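# Seat the loose pipe fully in the push-fit fitting

## Task

Get the loose pipe pushed completely home into the open socket of the push-fit fitting, so that it stays fully inserted after the robot lets go.

## Robot and tools

Robot: two seven-joint Kinova Gen3 arms, left_arm and right_arm, each carrying a Robotiq 2F-85 parallel gripper and a wrist camera. Bases in the scene frame: left_arm near (+0.052, +0.338, 0) m, right_arm near (-0.049, -0.327, 0) m, both facing almost straight along +x. A two-camera stand sits behind the arms.

Frame: one scene frame for everything. Its origin is at table-top height, halfway between the arms; +z points up, +x points out over the table, and left_arm is on the +y side. Arm names do not match image left and right. Reported end_effector_position (m) and end_effector_quat_wxyz use this frame and can be a few cm off, worse at long reach. end_effector_position is the middle of the closed finger pads (pads 38 mm long); fingers point along the gripper's +z and open along its y.

Row layout (shared by execute_actions and move): 16 numbers, each in [-1, 1]. First 8 for left_arm: dx, dy, dz, rx, ry, rz, gripper position, gripper speed. Next 8 are the same for right_arm. dx, dy, dz are an offset along scene axes; rx, ry, rz form a single rotation vector turning the gripper about its own Hand target point. Scale: 1.0 = 0.6 m, or 180 degrees. Offsets are relative, never poses: they count from the Hand target each arm has when the call begins, so sending the same offset twice moves twice as far. An arm given 0 for all six pose numbers is asked for nothing new. Always resend each gripper's current position and speed, because 0 is itself a command (about 45 mm).

Gripper numbers: position +1 = open 85 mm, 0 = about 45 mm, -1 = closed; the mapping is not linear, so check position_measured_pct (about 50 minus 50 times the position actually reached). Speed -1/0/+1 gives roughly 20/85/150 mm/s and also sets grip force (around 100 N per pad slow, up to about 240 N fast). To grasp, command a position clearly narrower than the part and keep it; to release, command a few mm wider than the part. object_status: 0 moving, 1 blocked while opening, 2 stopped on an object (firm grip), 3 at requested position or pads touching (empty or weak grip). Wait up to 2 s of stillness before trusting the status.

execute_actions(actions, cameras): actions is a list of actions; each action is a table of up to 15 rows, one row per 1/30 s step; short tables repeat their last row out to 15 steps. Every row in an action is measured from the action's starting Hand target, not the prior row. Images return only if actions is empty or cameras are named; an empty list shows the full state and scene number.

move(target, speed, blend, stop_force, zero, blocking, cameras): drives each gripper in a straight line toward target. target is one 16-number row or a list of up to 15 rows; every row is an offset from the same starting Hand targets. speed is path top speed in m/s, 0.002 to 0.5, default 0.25 (one value or one per row). blend in m rounds corners in a list; 0 stops at each. stop_force, 25 to 80 N for both arms, ends an arm's path when its estimated push against its travel exceeds that; use it slowly for contact, not while rotating the gripper, and omit it when backing away from a contact. zero (only with stop_force) re-zeros the force estimate first (default true). blocking=false returns after 0.5 s while motion continues (not allowed with stop_force). The move line reports done, off_target, moving, held or fault, plus limits such as paced or held. Moves do not avoid obstacles or the other arm; hold paths the whole 10 s maximum.

wait(seconds): lets time pass with no new command. stop(): brakes a running move. zoom_image(camera, region [x0,y0,x1,y1] px, max 504x504): enlarges part of the newest image from cam_high, cam_low, cam_left_wrist or cam_right_wrist (all 672x504). clear_fault(arm): clears a reported torque fault on left_arm or right_arm. read_manual(section): only licence text. finished_scene(scene): ends scene 1 or 2 irrevocably; call it only once the pipe is fully seated and will stay so.

Results: Hand target is the last commanded (clipped) pose; grippers often rest slightly short, and the shortfall can be sent as an extra offset. Flange force is the estimated outside force in the gripper's own axes. Wrist depth gives a 7x7 grid of distances in mm (164 to 4000, '-' unknown). Joint torques, velocities and motor temperatures are listed; MOTOR HOT appears at 60 °C, and at 75 °C the arm sags and stops for 30 to 60 s. Orientation commands are clipped to 32 degrees from the current one per step.

Avoid: dropping the pipe or letting anything leave the table (fails the task); fast contacts, slams or hard presses into the fitting or table; commanding targets far past a rigid contact (arms are stiff and press hard); gripping hard on a part still resting on something; arm-to-arm contact or closing one gripper on the other's fingers; long stretched-out holds that heat motors. Torque faults (sensor limit, or a joint off its plan by over 5 degrees) stop the arm until clear_fault. Loose objects may occasionally be nudged by outside forces, so recheck with cameras before finishing.

Each tool is called after "Request:" as name(argument=value, ...) on one line, values as JSON.

## Session

Request:
execute_actions(actions=[])

Scene clock: 0.00 s.
left_arm: end_effector_position=(+0.5955, +0.1390, +0.2117) position_measured_pct=0.0 object_status=3 motor_current_ma=0 end_effector_quat_wxyz=(+0.411, +0.699, -0.570, +0.130) | right_arm: end_effector_position=(+0.8305, -0.1687, +0.2037) position_measured_pct=0.0 object_status=3 motor_current_ma=0 end_effector_quat_wxyz=(-0.439, +0.690, -0.084, +0.569)
Joint positions: left_arm=[-0.002 0.956 -0.177 1.013 0.893 1.707 3.078] | right_arm=[-0.101 1.246 0.201 1.161 -2.609 1.031 0.269]
Joint velocities: within noise
Joint torques (N m): no reading
Motor temperatures (°C): left_arm=[37 35 31 31 38 37 43] | right_arm=[33 37 29 29 32 37 43]
Flange force (N): no reading
Wrist depth (mm): cam_left_wrist=[547 609 682 776 907 1069 3435 / 490 537 594 670 772 888 1047 / 448 483 533 591 664 750 871 / 410 443 484 526 581 650 739 / 380 411 442 477 524 580 642 / 354 379 404 439 478 520 572 / 334 353 380 407 442 477 520] | cam_right_wrist=[1323 1235 1165 1091 1364 951 900 / 1384 1287 1208 1141 1420 978 927 / 1438 1359 1239 1553 1069 1011 964 / 1507 1399 1467 1653 1542 1044 859 / 1590 1487 1837 1709 1546 923 825 / 2271 2028 1922 1754 1049 910 861 / 2368 2167 2015 1256 1002 938 878]
Hand target: left_arm +0.5955, +0.1390, +0.2117; +0.411, +0.699, -0.570, +0.130 | right_arm +0.8305, -0.1687, +0.2037; -0.439, +0.690, -0.084, +0.569
Tool commands: left_gripper/position=+1.0 left_gripper/speed=+1.0 right_gripper/position=+1.0 right_gripper/speed=+1.0

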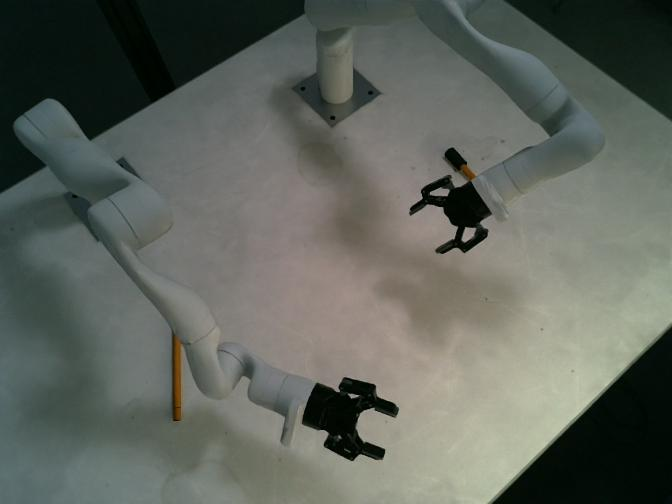

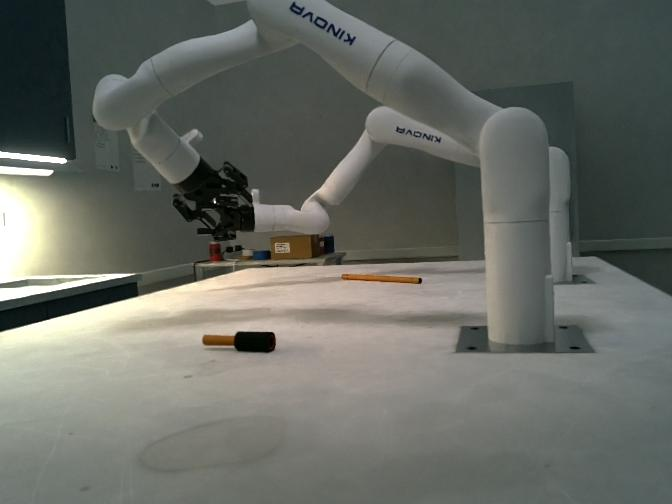

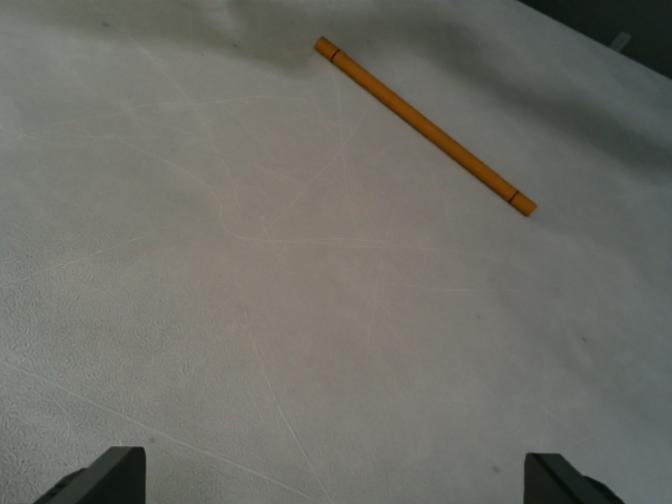

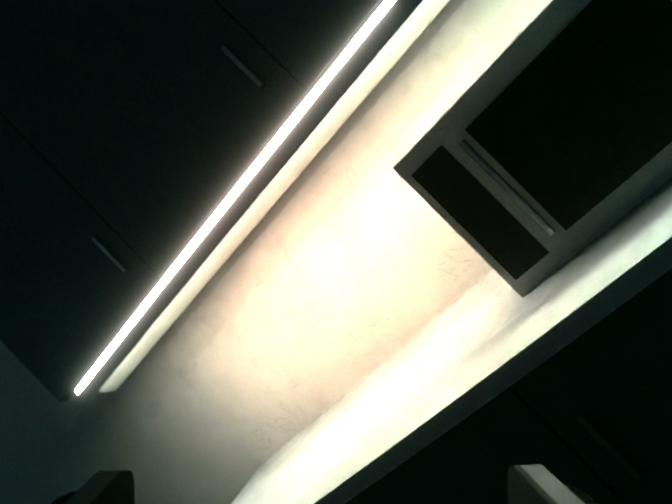

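Request:
move(target=[-0.276,0.552,0.064,0.097,-0.307,-0.5225,1,1,-0.789,-0.372,0.21,-0.186,0.4775,-0.081,1,1], speed=0.3, cameras=["all"])

Scene clock: 73.20 s.
left_arm: end_effector_position=(+0.4299, +0.4701, +0.2501) position_measured_pct=0.0 object_status=3 motor_current_ma=0 end_effector_quat_wxyz=(-0.001, +0.000, +1.000, +0.000) | right_arm: end_effector_position=(+0.3571, -0.3919, +0.3297) position_measured_pct=0.0 object_status=3 motor_current_ma=0 end_effector_quat_wxyz=(+0.000, +0.960, -0.281, +0.000)
Joint positions: left_arm=[-0.253 0.277 -0.182 1.717 0.054 1.154 1.118] | right_arm=[-0.46 0.303 0.813 1.517 -0.221 1.417 -1.809]
Joint torques (N m): left_arm=[-0.07 -14.9 -0.73 -7.96 -0.17 -0.08 -0.02] | right_arm=[-0.67 -12.12 2.06 -7.28 0.12 -0.12 0.43]
Flange force (N): left_arm=[-3.6 0.9 0.8] | right_arm=[6.1 -2.2 -4.6]
Wrist depth (mm): cam_left_wrist=[395 394 394 393 393 393 392 / 395 395 395 393 394 392 392 / 396 396 395 395 394 393 392 / 396 396 396 395 394 394 393 / 397 397 396 395 394 394 394 / 397 397 396 396 395 394 394 / 398 397 397 397 395 394 395] | cam_right_wrist=[472 472 474 477 478 481 483 / 471 472 474 475 477 481 482 / 471 474 472 476 478 479 481 / 470 473 473 475 477 479 480 / 469 470 473 475 475 477 479 / 470 472 473 475 475 479 481 / 468 471 473 473 473 477 478]
Hand target: left_arm +0.4298, +0.4702, +0.2501; -0.001, +0.000, +1.000, +0.000 | right_arm +0.3571, -0.3919, +0.3297; +0.000, +0.960, -0.281, +0.000
Off the commanded pose: left_arm 0.000 m, 0 deg | right_arm 0.000 m, 0 deg.
move: done

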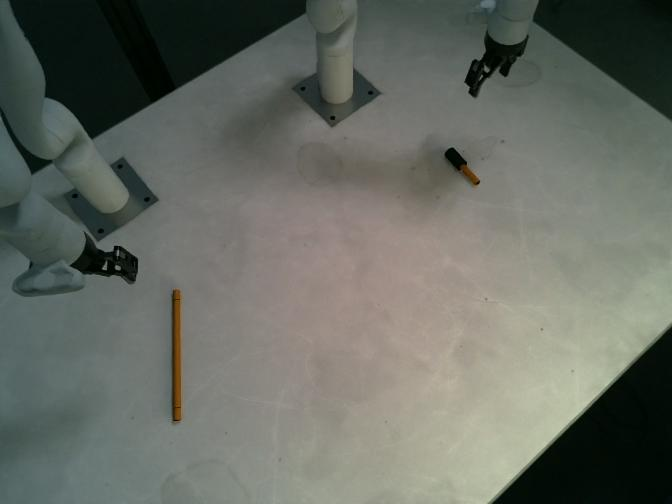

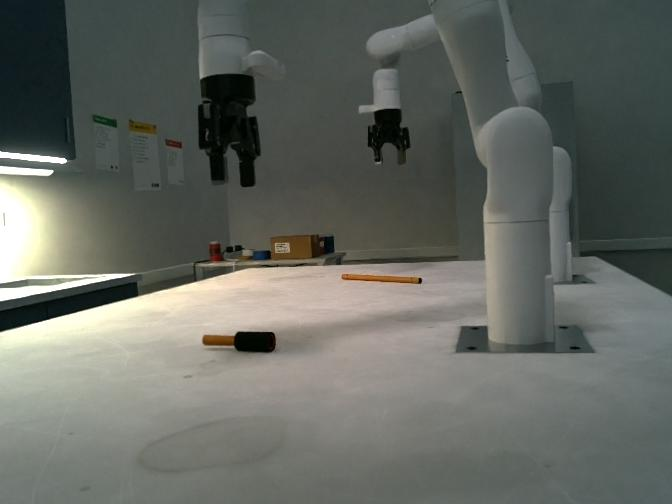

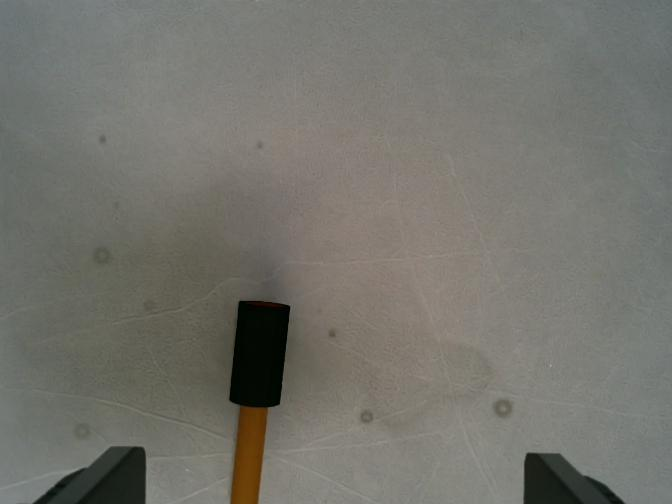

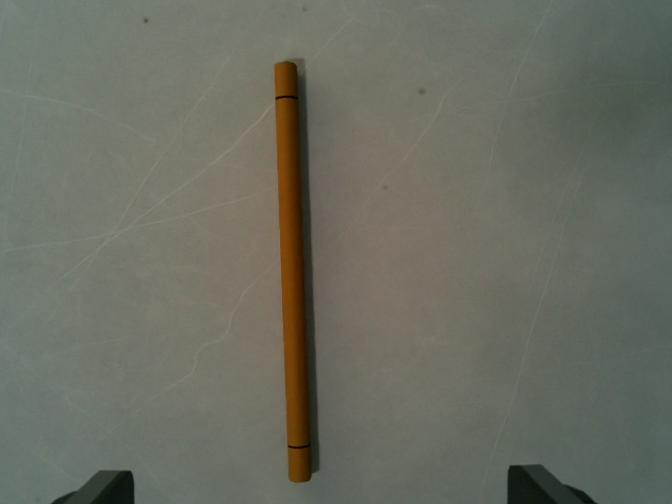

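Request:
move(target=[0.011,-0.081,-0.275,0,0,-0.0261,0,0,0.097,-0.031,-0.417,0,0,0.006,0,0], speed=0.3, cameras=["cam_left_wrist","cam_right_wrist"])

Scene clock: 113.70 s.
left_arm: end_effector_position=(+0.4365, +0.4216, +0.0851) position_measured_pct=49.8 object_status=3 motor_current_ma=0 end_effector_quat_wxyz=(-0.001, +0.041, +0.999, +0.000) | right_arm: end_effector_position=(+0.4153, -0.4105, +0.0796) position_measured_pct=49.8 object_status=3 motor_current_ma=0 end_effector_quat_wxyz=(+0.000, +0.962, -0.272, +0.000)
Joint positions: left_arm=[-0.183 0.519 -0.123 1.993 0.102 0.637 1.113] | right_arm=[-0.23 0.736 0.615 1.749 -0.55 0.836 -1.513]
Joint torques (N m): left_arm=[-0.08 -16.55 -0.63 -5.13 -0.14 -0.07 0] | right_arm=[-0.73 -17.56 3.69 -4.29 0.1 -0.12 0.44]
Flange force (N): left_arm=[-2.6 0.6 2.8] | right_arm=[5.7 -1.5 -2.0]
Wrist depth (mm): cam_left_wrist=[231 230 230 230 229 229 229 / 231 231 230 230 230 230 229 / 231 231 231 230 230 230 229 / 232 231 231 231 230 230 230 / 232 232 231 231 231 230 230 / 232 232 232 204 231 231 230 / 233 232 232 207 231 231 231] | cam_right_wrist=[223 224 225 226 226 227 228 / 223 224 224 225 226 227 228 / 223 224 225 225 226 227 228 / 223 223 224 226 226 226 228 / 223 224 224 225 226 226 227 / 222 223 224 225 226 226 228 / 222 223 224 224 225 227 227]
Hand target: left_arm +0.4365, +0.4216, +0.0851; -0.001, +0.041, +0.999, +0.000 | right_arm +0.4153, -0.4105, +0.0795; +0.000, +0.962, -0.272, +0.000
Off the commanded pose: left_arm 0.000 m, 0 deg | right_arm 0.000 m, 0 deg.
move: done

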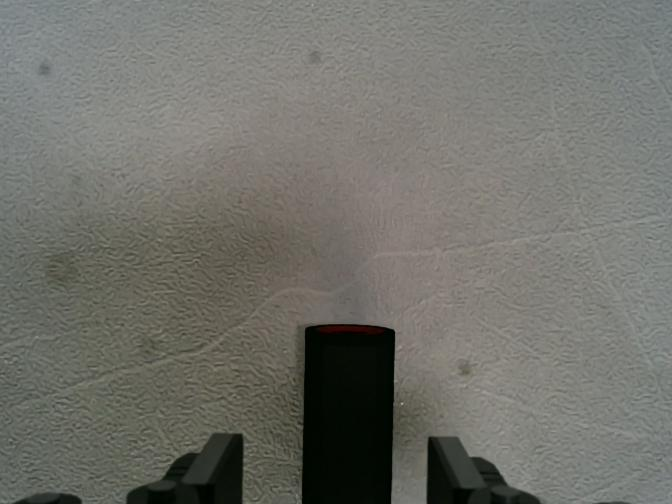

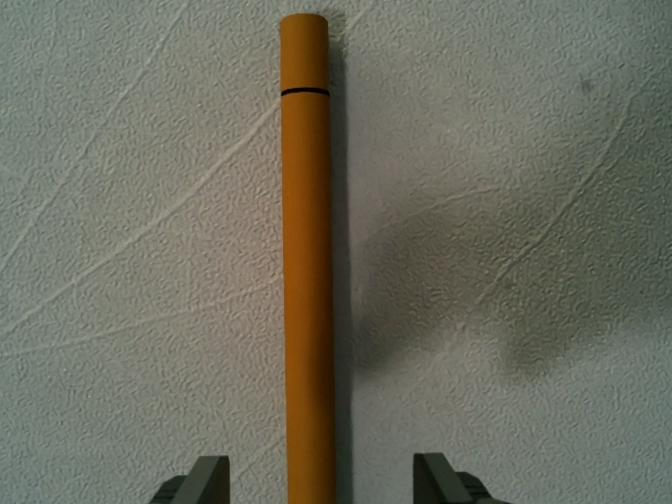

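Request:
move(target=[[0,0,-0.105,0,0,0,0,0,0.002,0.0035,-0.0975,0,0,0.003,0,0],[0,0,-0.105,0,0,0,-1,0,0.002,0.0035,-0.0975,0,0,0.003,-1,0]], speed=0.12)

Scene clock: 123.03 s.
left_arm: end_effector_position=(+0.4365, +0.4216, +0.0221) position_measured_pct=69.3 object_status=2 motor_current_ma=50 end_effector_quat_wxyz=(-0.001, +0.041, +0.999, +0.000) | right_arm: end_effector_position=(+0.4165, -0.4083, +0.0210) position_measured_pct=83.5 object_status=0 motor_current_ma=1000 end_effector_quat_wxyz=(+0.000, +0.963, -0.268, +0.000)
Joint positions: left_arm=[-0.204 0.66 -0.096 2.036 0.134 0.452 1.085] | right_arm=[-0.186 0.835 0.536 1.778 -0.626 0.704 -1.449]
Joint torques (N m): left_arm=[-0.07 -12.86 -0.44 -3.08 -0.12 -0.58 -0.01] | right_arm=[-0.67 -15.75 2.82 -3.34 -0.14 -0.85 0.42]
Flange force (N): left_arm=[-0.1 -0.2 -9.5] | right_arm=[3.7 -0.7 -9.2]
Wrist depth (mm): cam_left_wrist=[168 168 167 167 167 167 167 / 168 168 168 168 167 167 167 / 169 168 168 168 167 167 167 / 169 169 168 168 168 167 167 / 169 169 168 168 168 168 168 / 169 169 169 - 168 168 168 / 169 169 - - - 168 168] | cam_right_wrist=[165 166 167 168 168 168 169 / 166 166 167 167 168 168 168 / 165 166 166 167 167 168 168 / 165 166 166 167 167 168 168 / 165 166 166 167 167 168 168 / 165 165 166 167 167 168 168 / 165 165 166 - 167 168 168]
Hand target: left_arm +0.4365, +0.4216, +0.0221; -0.001, +0.041, +0.999, +0.000 | right_arm +0.4165, -0.4084, +0.0210; +0.000, +0.963, -0.268, +0.000
Off the commanded pose: left_arm 0.000 m, 0 deg | right_arm 0.000 m, 0 deg.
move: done

Request:
move(target=[[0,0,0.1,0,0,0,-1,0,0,0,0.1,0,0,0,-1,0],[-0.0275,-0.536,0.2767,0,0,0.526,-1,0,0.0058,0.4723,0.2867,0,0,-0.327,-1,0]], speed=0.2, blend=[0.03,0], cameras=["all"])

Scene clock: 140.07 s.
left_arm: end_effector_position=(+0.4200, +0.0999, +0.1881) position_measured_pct=69.3 object_status=2 motor_current_ma=50 end_effector_quat_wxyz=(+0.001, +0.707, -0.707, +0.000) | right_arm: end_effector_position=(+0.4200, -0.1250, +0.1930) position_measured_pct=83.5 object_status=2 motor_current_ma=50 end_effector_quat_wxyz=(+0.000, +0.707, -0.707, +0.000)
Joint positions: left_arm=[0.888 0.467 -0.527 1.703 0.266 1.043 3.41] | right_arm=[-0.964 0.763 1.011 1.47 -0.659 1.273 -3.058]
Joint torques (N m): left_arm=[-0.04 -17.34 -2.3 -7.52 -0.1 -0.13 0] | right_arm=[-0.74 -18.4 5.52 -5.71 0.16 -0.04 0.41]
Flange force (N): left_arm=[2.2 -3.2 2.5] | right_arm=[-2.2 -6.9 -1.8]
Wrist depth (mm): cam_left_wrist=[331 331 331 331 331 331 330 / 332 331 331 332 331 331 331 / 333 332 333 332 332 332 332 / 334 333 333 333 332 333 332 / 334 334 334 333 334 333 334 / 335 335 334 - 334 334 334 / 335 335 - - - 334 334] | cam_right_wrist=[336 337 338 341 342 343 344 / 335 337 337 339 341 342 345 / 335 336 337 339 341 342 343 / 335 336 337 338 340 341 343 / 334 336 336 338 340 341 342 / 334 336 336 338 339 341 340 / 333 334 - 337 339 340 342]
Hand target: left_arm +0.4200, +0.1000, +0.1881; +0.000, +0.707, -0.707, +0.000 | right_arm +0.4200, -0.1250, +0.1930; +0.000, +0.707, -0.707, +0.000
Off the commanded pose: left_arm 0.000 m, 0 deg | right_arm 0.000 m, 0 deg.
move: done

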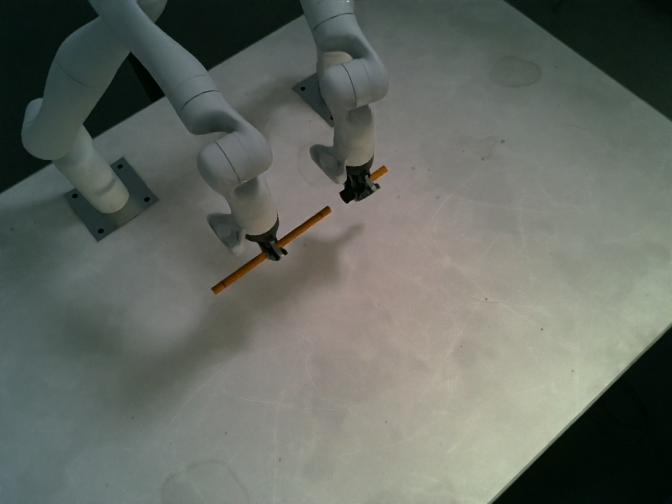

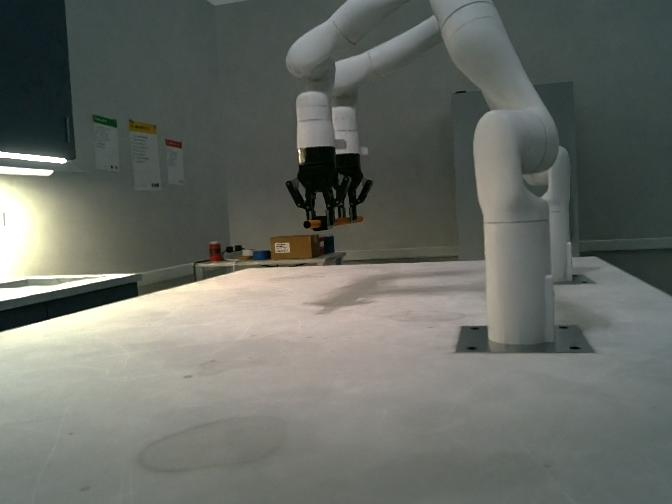

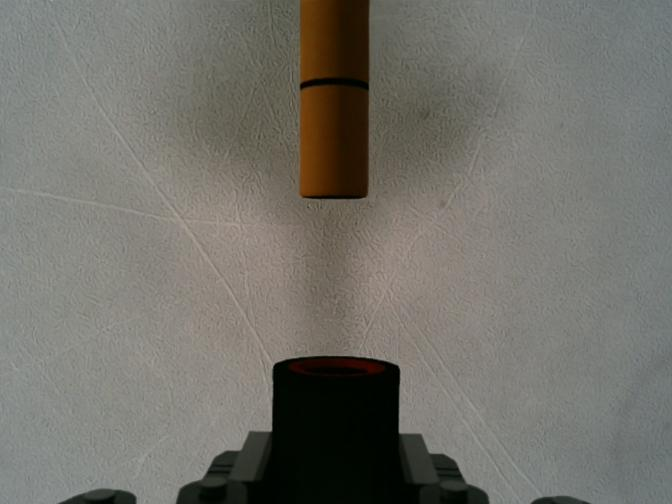

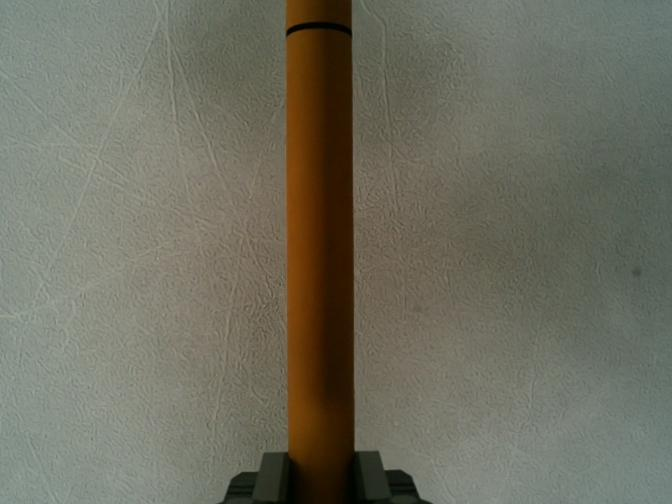

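Request:
zoom_image(camera="cam_left_wrist", region=[236, 150, 436, 450])

Request:
zoom_image(camera="cam_high", region=[260, 140, 400, 260])

Scaled by 1.680.

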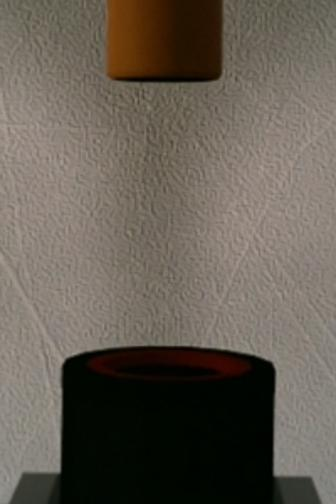

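Scaled by 3.600 from the camera's image (finer frame: 960x720).

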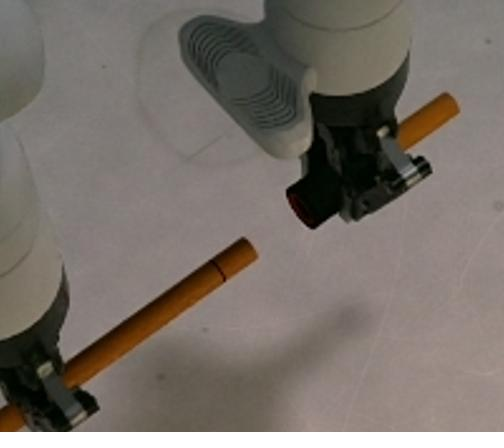

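Request:
zoom_image(camera="cam_high", region=[270, 160, 390, 250])

Request:
zoom_image(camera="cam_high", region=[200, 230, 300, 305])

Request:
zoom_image(camera="cam_low", region=[270, 160, 390, 250])

Scaled by 4.200 from the camera's image (finer frame: 960x720).

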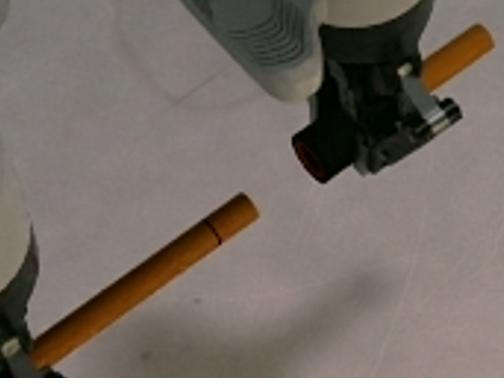

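Scaled by 5.040 from the camera's image (finer frame: 960x720).

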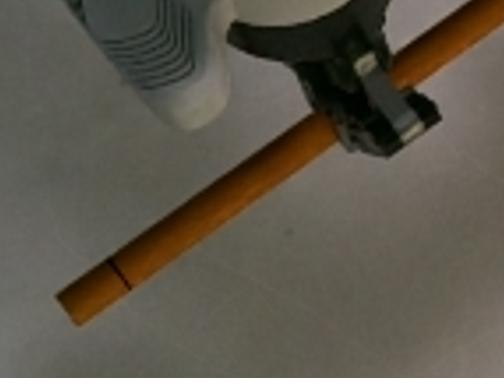

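Scaled by 4.200 from the camera's image (finer frame: 960x720).

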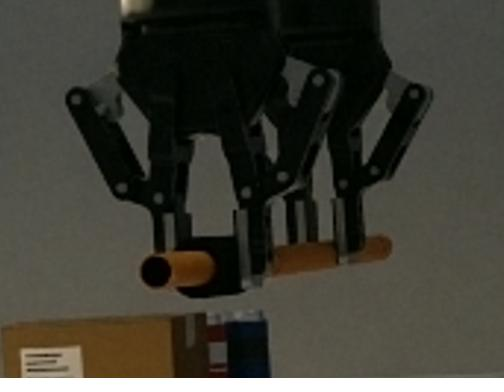

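Request:
move(target=[0,0,0,0,0,0,-1,0,-0.001,0.09,0,0,0,0,-1,0], speed=0.05, stop_force=60, cameras=["cam_left_wrist","cam_high"])

Scene clock: 166.37 s.
left_arm: end_effector_position=(+0.4199, +0.1000, +0.1881) position_measured_pct=69.3 object_status=2 motor_current_ma=50 end_effector_quat_wxyz=(+0.001, +0.707, -0.707, +0.000) | right_arm: end_effector_position=(+0.4194, -0.0710, +0.1930) position_measured_pct=83.5 object_status=2 motor_current_ma=50 end_effector_quat_wxyz=(+0.000, +0.707, -0.707, +0.000)
Joint positions: left_arm=[0.888 0.467 -0.527 1.703 0.266 1.043 3.41] | right_arm=[-1.018 0.809 1.001 1.377 -0.681 1.317 -3.168]
Joint torques (N m): left_arm=[7.84 -19.41 6.13 -12.6 5.94 -1.84 -0.03] | right_arm=[-11.06 -21.34 -1.87 -11.33 -6.53 -0.4 0.33]
Flange force (N): left_arm=[-19.0 -3.6 2.4] | right_arm=[19.0 -7.2 -2.2]
Wrist depth (mm): cam_left_wrist=[331 330 330 331 330 329 330 / 331 331 331 331 331 330 330 / 332 332 332 332 331 331 331 / 333 332 332 332 331 332 331 / 334 333 333 333 333 332 333 / 334 334 - - - 333 334 / 336 335 - - - 334 334] | cam_right_wrist=[336 338 338 341 341 343 344 / 336 337 337 339 341 343 344 / 335 336 338 340 340 343 344 / 335 336 337 340 340 343 343 / 335 335 336 337 339 341 343 / 334 335 336 338 338 341 341 / 334 335 - 336 339 341 341]
Hand target: left_arm +0.4199, +0.1000, +0.1881; +0.001, +0.707, -0.707, +0.000 | right_arm +0.4194, -0.0710, +0.1930; +0.000, +0.707, -0.707, +0.000
Off the commanded pose: left_arm 0.000 m, 0 deg | right_arm 0.000 m, 0 deg.
move: done
Images, in order (width x height): cam_high 672x504, cam_left_wrist 672x504.

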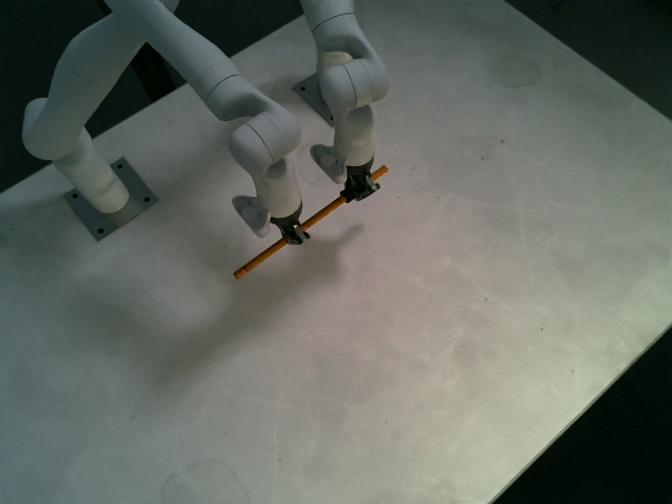

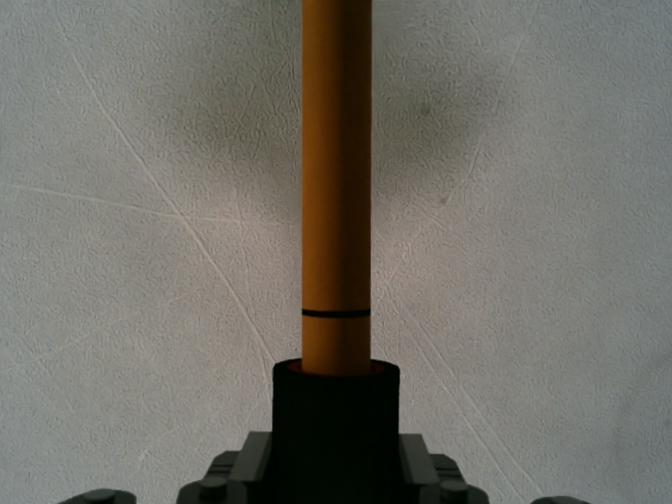

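Request:
move(target=[0,0,0,0,0,0,-1,0,0,0.032,0,0,0,0,-1,0], speed=0.03, stop_force=60, cameras=["cam_left_wrist"])

Scene clock: 170.60 s.
left_arm: end_effector_position=(+0.4200, +0.1000, +0.1881) position_measured_pct=69.3 object_status=2 motor_current_ma=50 end_effector_quat_wxyz=(+0.000, +0.707, -0.707, +0.000) | right_arm: end_effector_position=(+0.4194, -0.0518, +0.1930) position_measured_pct=83.5 object_status=2 motor_current_ma=50 end_effector_quat_wxyz=(+0.000, +0.707, -0.707, +0.000)
Joint positions: left_arm=[0.888 0.467 -0.527 1.703 0.266 1.043 3.41] | right_arm=[-1.032 0.828 0.997 1.337 -0.689 1.336 -3.207]
Joint torques (N m): left_arm=[15.76 -20.96 14.52 -17.11 11.82 -3.3 -0.08] | right_arm=[-21 -24.02 -8.58 -17.78 -13.16 -1.47 0.25]
Flange force (N): left_arm=[-39.9 -4.5 1.6] | right_arm=[40.6 -6.4 -1.4]
Wrist depth (mm): cam_left_wrist=[330 330 330 330 329 330 330 / 331 331 331 331 330 330 331 / 331 332 331 331 331 331 331 / 333 332 332 332 332 332 331 / 333 334 334 333 333 333 332 / 334 334 - - - 334 333 / 335 336 - - - 334 334] | cam_right_wrist=[338 337 338 340 342 344 344 / 336 338 338 339 341 343 344 / 335 337 338 339 341 342 344 / 335 336 336 338 340 341 343 / 335 336 335 338 339 341 342 / 334 335 336 337 339 340 341 / 333 335 - 337 338 340 342]
Hand target: left_arm +0.4200, +0.1000, +0.1881; +0.000, +0.707, -0.707, +0.000 | right_arm +0.4194, -0.0518, +0.1930; +0.000, +0.707, -0.707, +0.000
Off the commanded pose: left_arm 0.000 m, 0 deg | right_arm 0.000 m, 0 deg.
move: done

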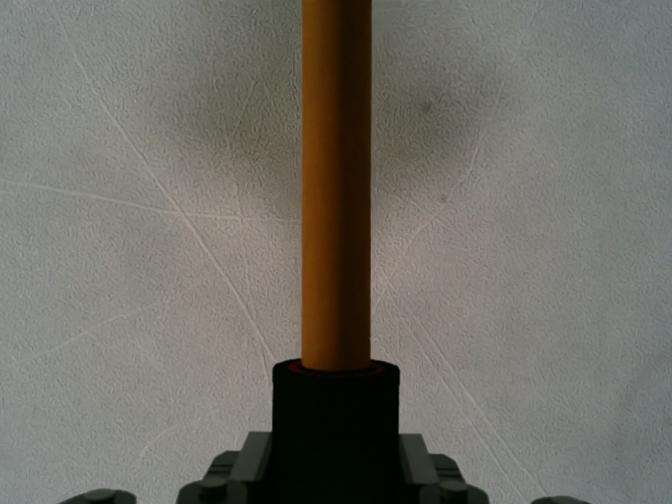

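Request:
move(target=[0,0,0,0,0,0,-1,0,0,0.02,0,0,0,0,-1,0], speed=0.02, stop_force=60, cameras=["cam_left_wrist","cam_right_wrist"])

Scene clock: 175.23 s.
left_arm: end_effector_position=(+0.4200, +0.1000, +0.1881) position_measured_pct=69.3 object_status=2 motor_current_ma=50 end_effector_quat_wxyz=(+0.000, +0.707, -0.707, +0.000) | right_arm: end_effector_position=(+0.4194, -0.0398, +0.1930) position_measured_pct=83.5 object_status=2 motor_current_ma=50 end_effector_quat_wxyz=(+0.000, +0.707, -0.707, +0.000)
Joint positions: left_arm=[0.888 0.467 -0.527 1.703 0.266 1.043 3.41] | right_arm=[-1.04 0.84 0.994 1.311 -0.694 1.348 -3.232]
Joint torques (N m): left_arm=[14.39 -20.85 13.07 -16.17 10.73 -2.87 -0.16] | right_arm=[-18.85 -23.79 -6.96 -16.82 -11.86 -1.84 0.27]
Flange force (N): left_arm=[-35.8 -4.7 2.1] | right_arm=[35.9 -6.1 -2.1]
Wrist depth (mm): cam_left_wrist=[330 330 330 329 330 329 329 / 331 331 330 331 331 330 330 / 332 332 331 331 331 331 331 / 333 333 332 332 332 332 332 / 334 333 333 333 333 333 332 / 335 334 - - - 333 333 / 335 335 - - - 335 335] | cam_right_wrist=[337 339 338 341 342 343 345 / 336 338 338 341 342 343 344 / 335 337 338 339 341 342 343 / 334 336 337 338 341 341 343 / 334 335 337 338 340 341 341 / 333 334 336 337 338 341 342 / 333 334 - 337 339 340 341]
Hand target: left_arm +0.4200, +0.1000, +0.1881; +0.000, +0.707, -0.707, +0.000 | right_arm +0.4194, -0.0398, +0.1930; +0.000, +0.707, -0.707, +0.000
Off the commanded pose: left_arm 0.000 m, 0 deg | right_arm 0.000 m, 0 deg.
move: done

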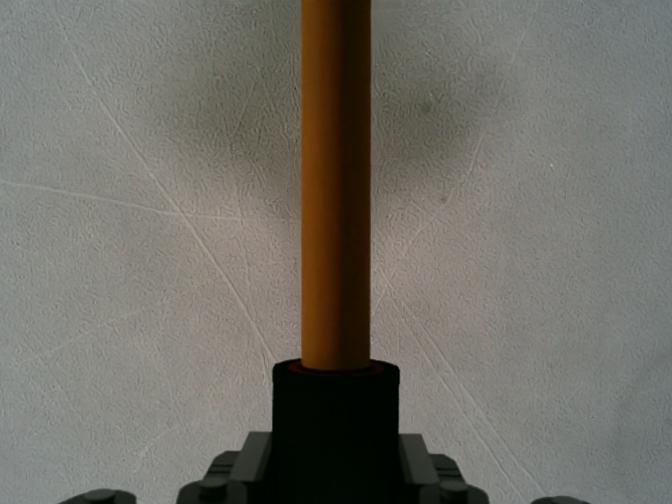

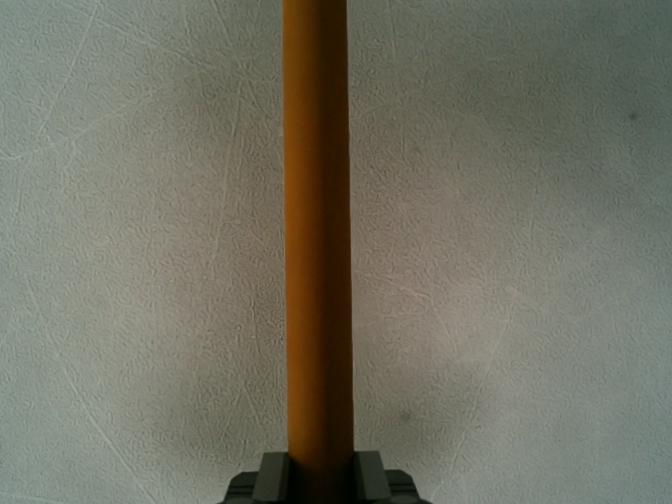

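Request:
execute_actions(actions=[], cameras=["cam_high"])

Request:
zoom_image(camera="cam_high", region=[230, 160, 390, 290])

Scene clock: 179.63 s.
left_arm: end_effector_position=(+0.4200, +0.1000, +0.1881) position_measured_pct=69.3 object_status=2 motor_current_ma=50 end_effector_quat_wxyz=(+0.001, +0.707, -0.707, +0.000) | right_arm: end_effector_position=(+0.4194, -0.0398, +0.1930) position_measured_pct=83.5 object_status=2 motor_current_ma=50 end_effector_quat_wxyz=(+0.000, +0.707, -0.707, +0.000)
Joint positions: left_arm=[0.888 0.467 -0.527 1.703 0.266 1.043 3.41] | right_arm=[-1.04 0.84 0.994 1.311 -0.694 1.348 -3.232]
Joint velocities: within noise
Joint torques (N m): left_arm=[14.42 -20.84 13.01 -16.16 10.74 -2.89 -0.16] | right_arm=[-18.92 -23.82 -6.98 -16.85 -11.84 -1.83 0.26]
Motor temperatures (°C): left_arm=[37 39 31 32 39 37 43] | right_arm=[33 39 29 30 33 37 42]
Flange force (N): left_arm=[-35.8 -4.8 2.1] | right_arm=[36.1 -6.2 -2.0]
Wrist depth (mm): cam_left_wrist=[330 330 330 330 329 330 329 / 331 331 331 330 331 330 329 / 332 332 332 331 331 331 332 / 333 332 332 333 332 332 332 / 334 334 334 334 333 333 333 / 334 335 - - - 334 334 / 335 334 - - - 334 334] | cam_right_wrist=[337 338 338 340 343 343 345 / 336 338 339 339 341 342 344 / 335 337 338 338 342 342 344 / 334 336 337 339 340 342 343 / 334 335 337 339 339 341 342 / 333 335 334 338 338 341 342 / 333 334 - 336 339 340 340]
Hand target: left_arm +0.4200, +0.1000, +0.1881; +0.001, +0.707, -0.707, +0.000 | right_arm +0.4194, -0.0398, +0.1930; +0.000, +0.707, -0.707, +0.000
Tool commands: left_gripper/position=-1.0 left_gripper/speed=+0.0 right_gripper/position=-1.0 right_gripper/speed=+0.0
Off the commanded pose: left_arm 0.000 m, 0 deg | right_arm 0.000 m, 0 deg.
Images, in order (width x height): cam_high 672x504.

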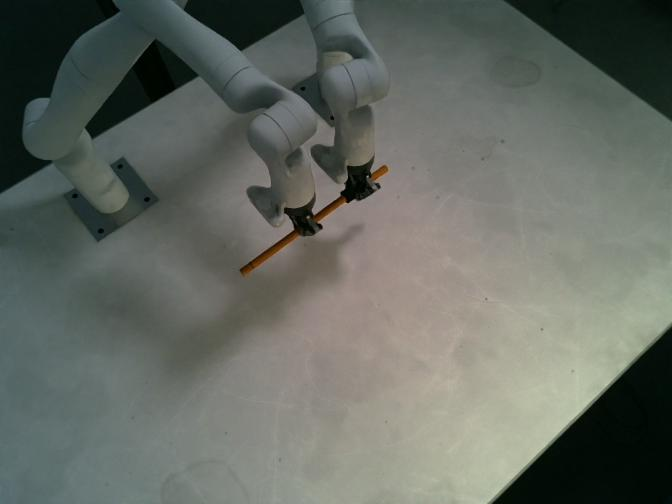

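Scaled by 3.150 from the camera's image (finer frame: 960x720).

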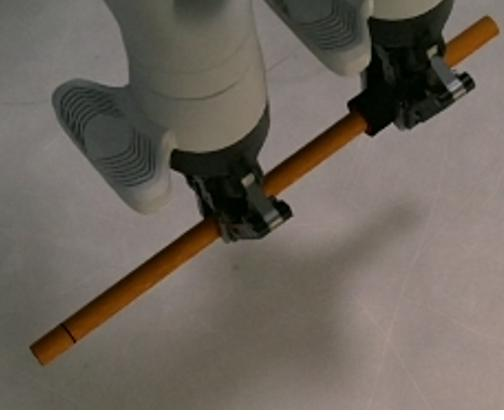

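Request:
move(target=[[0,0,0,0,0,0,-1,0,0,0,0,0,0,0,-0.2,0],[0,0,0,0,0,0,-1,0,0,-0.06,0,0,0,0,-0.2,0],[0,0,0,0,0,0,-1,0,0,-0.06,0,0,0,0,-1,1]], speed=0.1, cameras=["cam_left_wrist","cam_right_wrist"])

Request:
zoom_image(camera="cam_left_wrist", region=[256, 330, 416, 410])

Request:
move(target=[0,0,0,0,0,0,-1,0,0,0.03,0,0,0,0,-1,1], speed=0.02, stop_force=60, cameras=["cam_left_wrist","cam_right_wrist","cam_high"])

Request:
zoom_image(camera="cam_high", region=[230, 160, 390, 290])

Request:
zoom_image(camera="cam_left_wrist", region=[256, 330, 416, 410])

Scene clock: 196.13 s.
left_arm: end_effector_position=(+0.4200, +0.1000, +0.1881) position_measured_pct=69.3 object_status=2 motor_current_ma=50 end_effector_quat_wxyz=(+0.000, +0.707, -0.707, +0.000) | right_arm: end_effector_position=(+0.4194, -0.0758, +0.1930) position_measured_pct=85.3 object_status=2 motor_current_ma=50 end_effector_quat_wxyz=(+0.000, +0.707, -0.707, +0.000)
Joint positions: left_arm=[0.888 0.467 -0.527 1.703 0.266 1.043 3.41] | right_arm=[-1.014 0.805 1.003 1.387 -0.679 1.313 -3.158]
Joint torques (N m): left_arm=[0.36 -18.19 -1.84 -7.63 0.11 0.14 -0.21] | right_arm=[-0.5 -18.7 5.57 -5.55 0.13 -0.38 0.45]
Flange force (N): left_arm=[2.3 -4.3 4.1] | right_arm=[-3.1 -6.0 -3.9]
Wrist depth (mm): cam_left_wrist=[331 331 330 331 330 330 330 / 332 332 331 331 331 331 331 / 333 332 332 332 332 332 332 / 333 332 332 333 333 332 332 / 334 333 333 333 333 333 332 / 334 334 - - - 334 333 / 335 335 - - - 335 334] | cam_right_wrist=[336 337 338 339 342 344 344 / 335 337 338 339 341 343 344 / 334 337 337 339 341 343 343 / 335 337 336 338 340 341 343 / 334 335 336 338 340 341 343 / 334 335 336 338 339 341 342 / 332 334 336 337 338 341 341]
Hand target: left_arm +0.4200, +0.1000, +0.1881; +0.001, +0.707, -0.707, +0.000 | right_arm +0.4194, -0.0758, +0.1930; +0.000, +0.707, -0.707, +0.000
Off the commanded pose: left_arm 0.000 m, 0 deg | right_arm 0.000 m, 0 deg.
move: done

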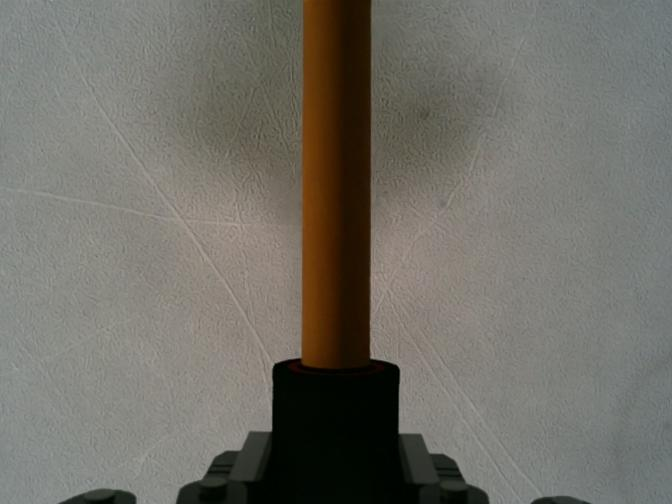

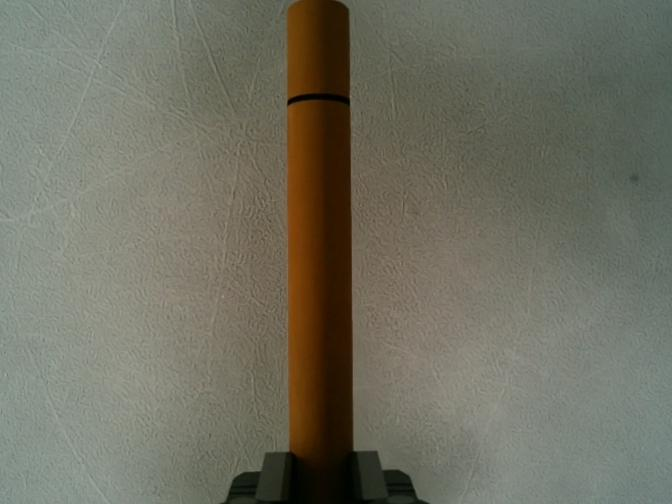

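Scaled by 3.150.

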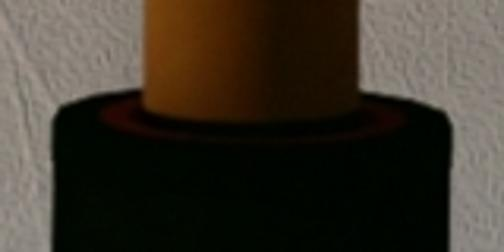

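Scene clock: 197.63 s.
left_arm: end_effector_position=(+0.4200, +0.1000, +0.1881) position_measured_pct=69.3 object_status=2 motor_current_ma=50 end_effector_quat_wxyz=(+0.001, +0.707, -0.707, +0.000) | right_arm: end_effector_position=(+0.4194, -0.0578, +0.1930) position_measured_pct=98.7 object_status=0 motor_current_ma=1000 end_effector_quat_wxyz=(+0.000, +0.708, -0.707, +0.000)
Joint positions: left_arm=[0.888 0.467 -0.527 1.703 0.266 1.043 3.41] | right_arm=[-1.028 0.822 0.999 1.35 -0.687 1.33 -3.195]
Joint torques (N m): left_arm=[-0.12 -17.85 -2.34 -7.77 -0.03 -0.13 -0.02] | right_arm=[-0.64 -19.28 5.54 -5.31 0.13 -0.03 0.42]
Flange force (N): left_arm=[2.4 -3.2 3.5] | right_arm=[-3.5 -6.9 -3.4]
Wrist depth (mm): cam_left_wrist=[331 331 331 188 330 330 330 / 332 332 331 180 331 331 331 / 333 332 332 174 332 331 332 / 333 333 332 169 333 332 333 / 334 334 333 334 333 333 333 / 335 334 334 - - 334 334 / 335 335 - - - 334 334] | cam_right_wrist=[336 337 338 340 341 343 345 / 335 337 339 251 341 342 343 / 335 335 338 240 341 341 344 / 335 336 338 230 340 341 343 / 334 337 337 221 339 341 342 / 334 335 336 213 338 341 343 / 334 335 335 - 339 340 342]
Hand target: left_arm +0.4200, +0.1000, +0.1881; +0.001, +0.707, -0.707, +0.000 | right_arm +0.4194, -0.0578, +0.1930; +0.000, +0.707, -0.707, +0.000
Off the commanded pose: left_arm 0.000 m, 0 deg | right_arm 0.000 m, 0 deg.
move: done
Images, in order (width x height): cam_high 672x504, cam_left_wrist 672x504, cam_right_wrist 672x504.

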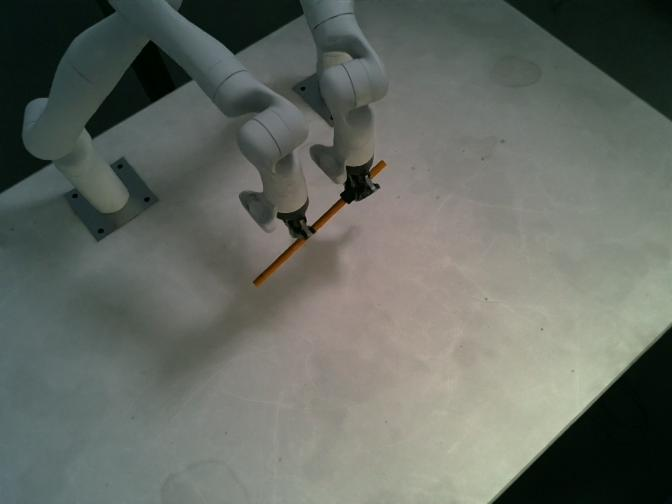

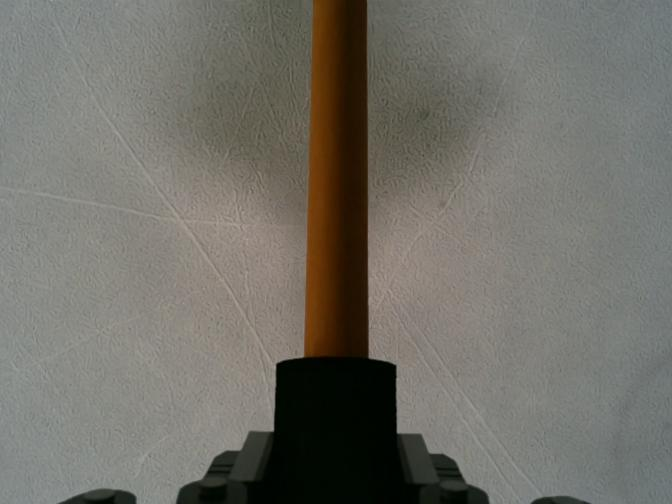

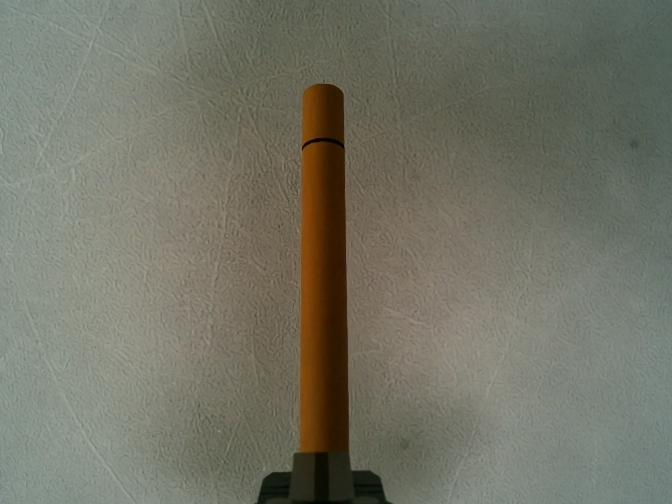

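Scaled by 3.150 from the camera's image (finer frame: 960x720).

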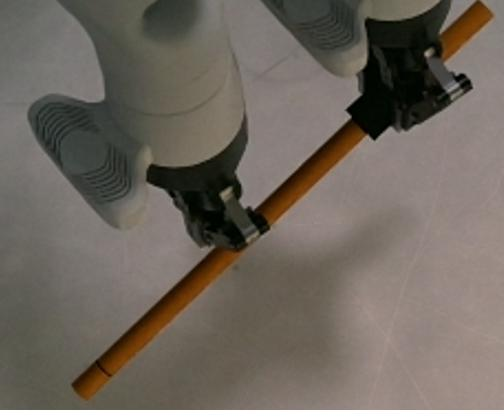

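Scaled by 3.150.

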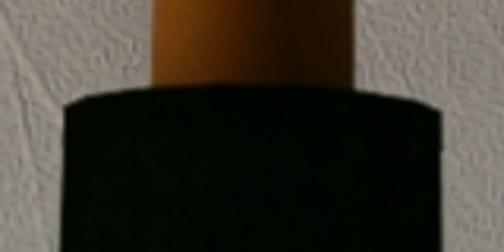

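Request:
move(target=[[0,0,0,0,0,0,-1,0,-0.003,-0.031,-0.03,0.1056,0,0,0,0],[0,0,0,0,0,0,-1,0,-0.003,-0.0037,-0.1133,0.1056,0,0,0,0]], speed=0.1, cameras=["cam_left_wrist","cam_right_wrist"])

Scene clock: 222.17 s.
left_arm: end_effector_position=(+0.4200, +0.1000, +0.1881) position_measured_pct=69.3 object_status=2 motor_current_ma=50 end_effector_quat_wxyz=(+0.001, +0.707, -0.707, +0.000) | right_arm: end_effector_position=(+0.4176, -0.0601, +0.1250) position_measured_pct=49.8 object_status=3 motor_current_ma=0 end_effector_quat_wxyz=(-0.117, +0.698, -0.697, -0.116)
Joint positions: left_arm=[0.888 0.467 -0.527 1.703 0.266 1.043 3.41] | right_arm=[-0.826 0.782 0.794 1.64 -1.014 1.08 -2.799]
Joint torques (N m): left_arm=[-0.07 -18 -2.27 -7.84 0.06 -0.16 -0.02] | right_arm=[-0.75 -18.85 4.22 -4.84 -0.62 0.26 0.4]
Flange force (N): left_arm=[2.4 -3.2 3.6] | right_arm=[-2.2 -6.6 -1.5]
Wrist depth (mm): cam_left_wrist=[331 331 330 188 331 330 330 / 332 332 332 181 331 331 331 / 333 332 332 174 332 331 332 / 333 333 333 169 333 332 332 / 334 334 333 333 333 333 333 / 335 334 334 - - 334 334 / 335 335 - - - 334 334] | cam_right_wrist=[229 230 230 - 233 233 234 / 238 239 239 - 241 242 242 / 246 246 248 - 250 251 251 / 254 255 256 - 259 259 261 / 263 265 265 266 268 269 270 / 273 275 275 276 278 280 281 / 282 283 - 285 287 288 290]
Hand target: left_arm +0.4200, +0.1000, +0.1881; +0.001, +0.707, -0.707, +0.000 | right_arm +0.4176, -0.0600, +0.1251; -0.117, +0.698, -0.697, -0.116
Off the commanded pose: left_arm 0.000 m, 0 deg | right_arm 0.000 m, 0 deg.
move: done

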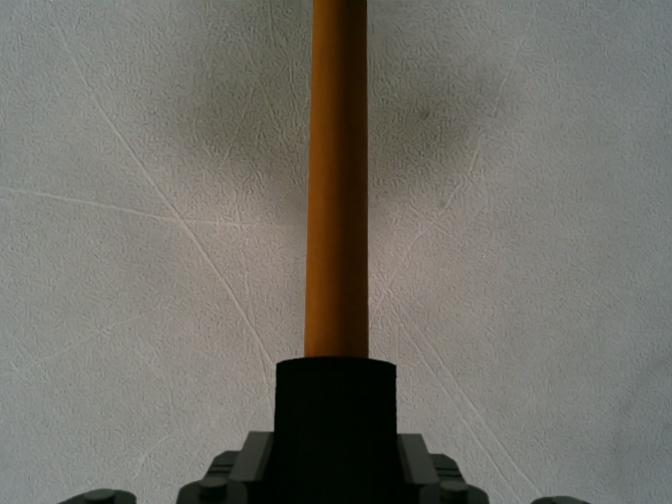

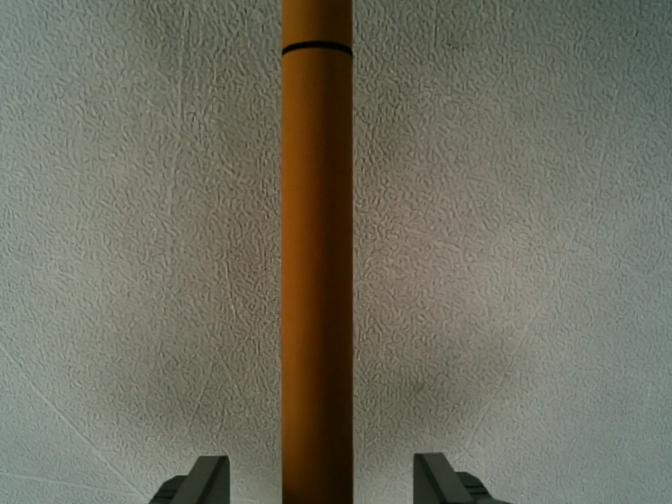

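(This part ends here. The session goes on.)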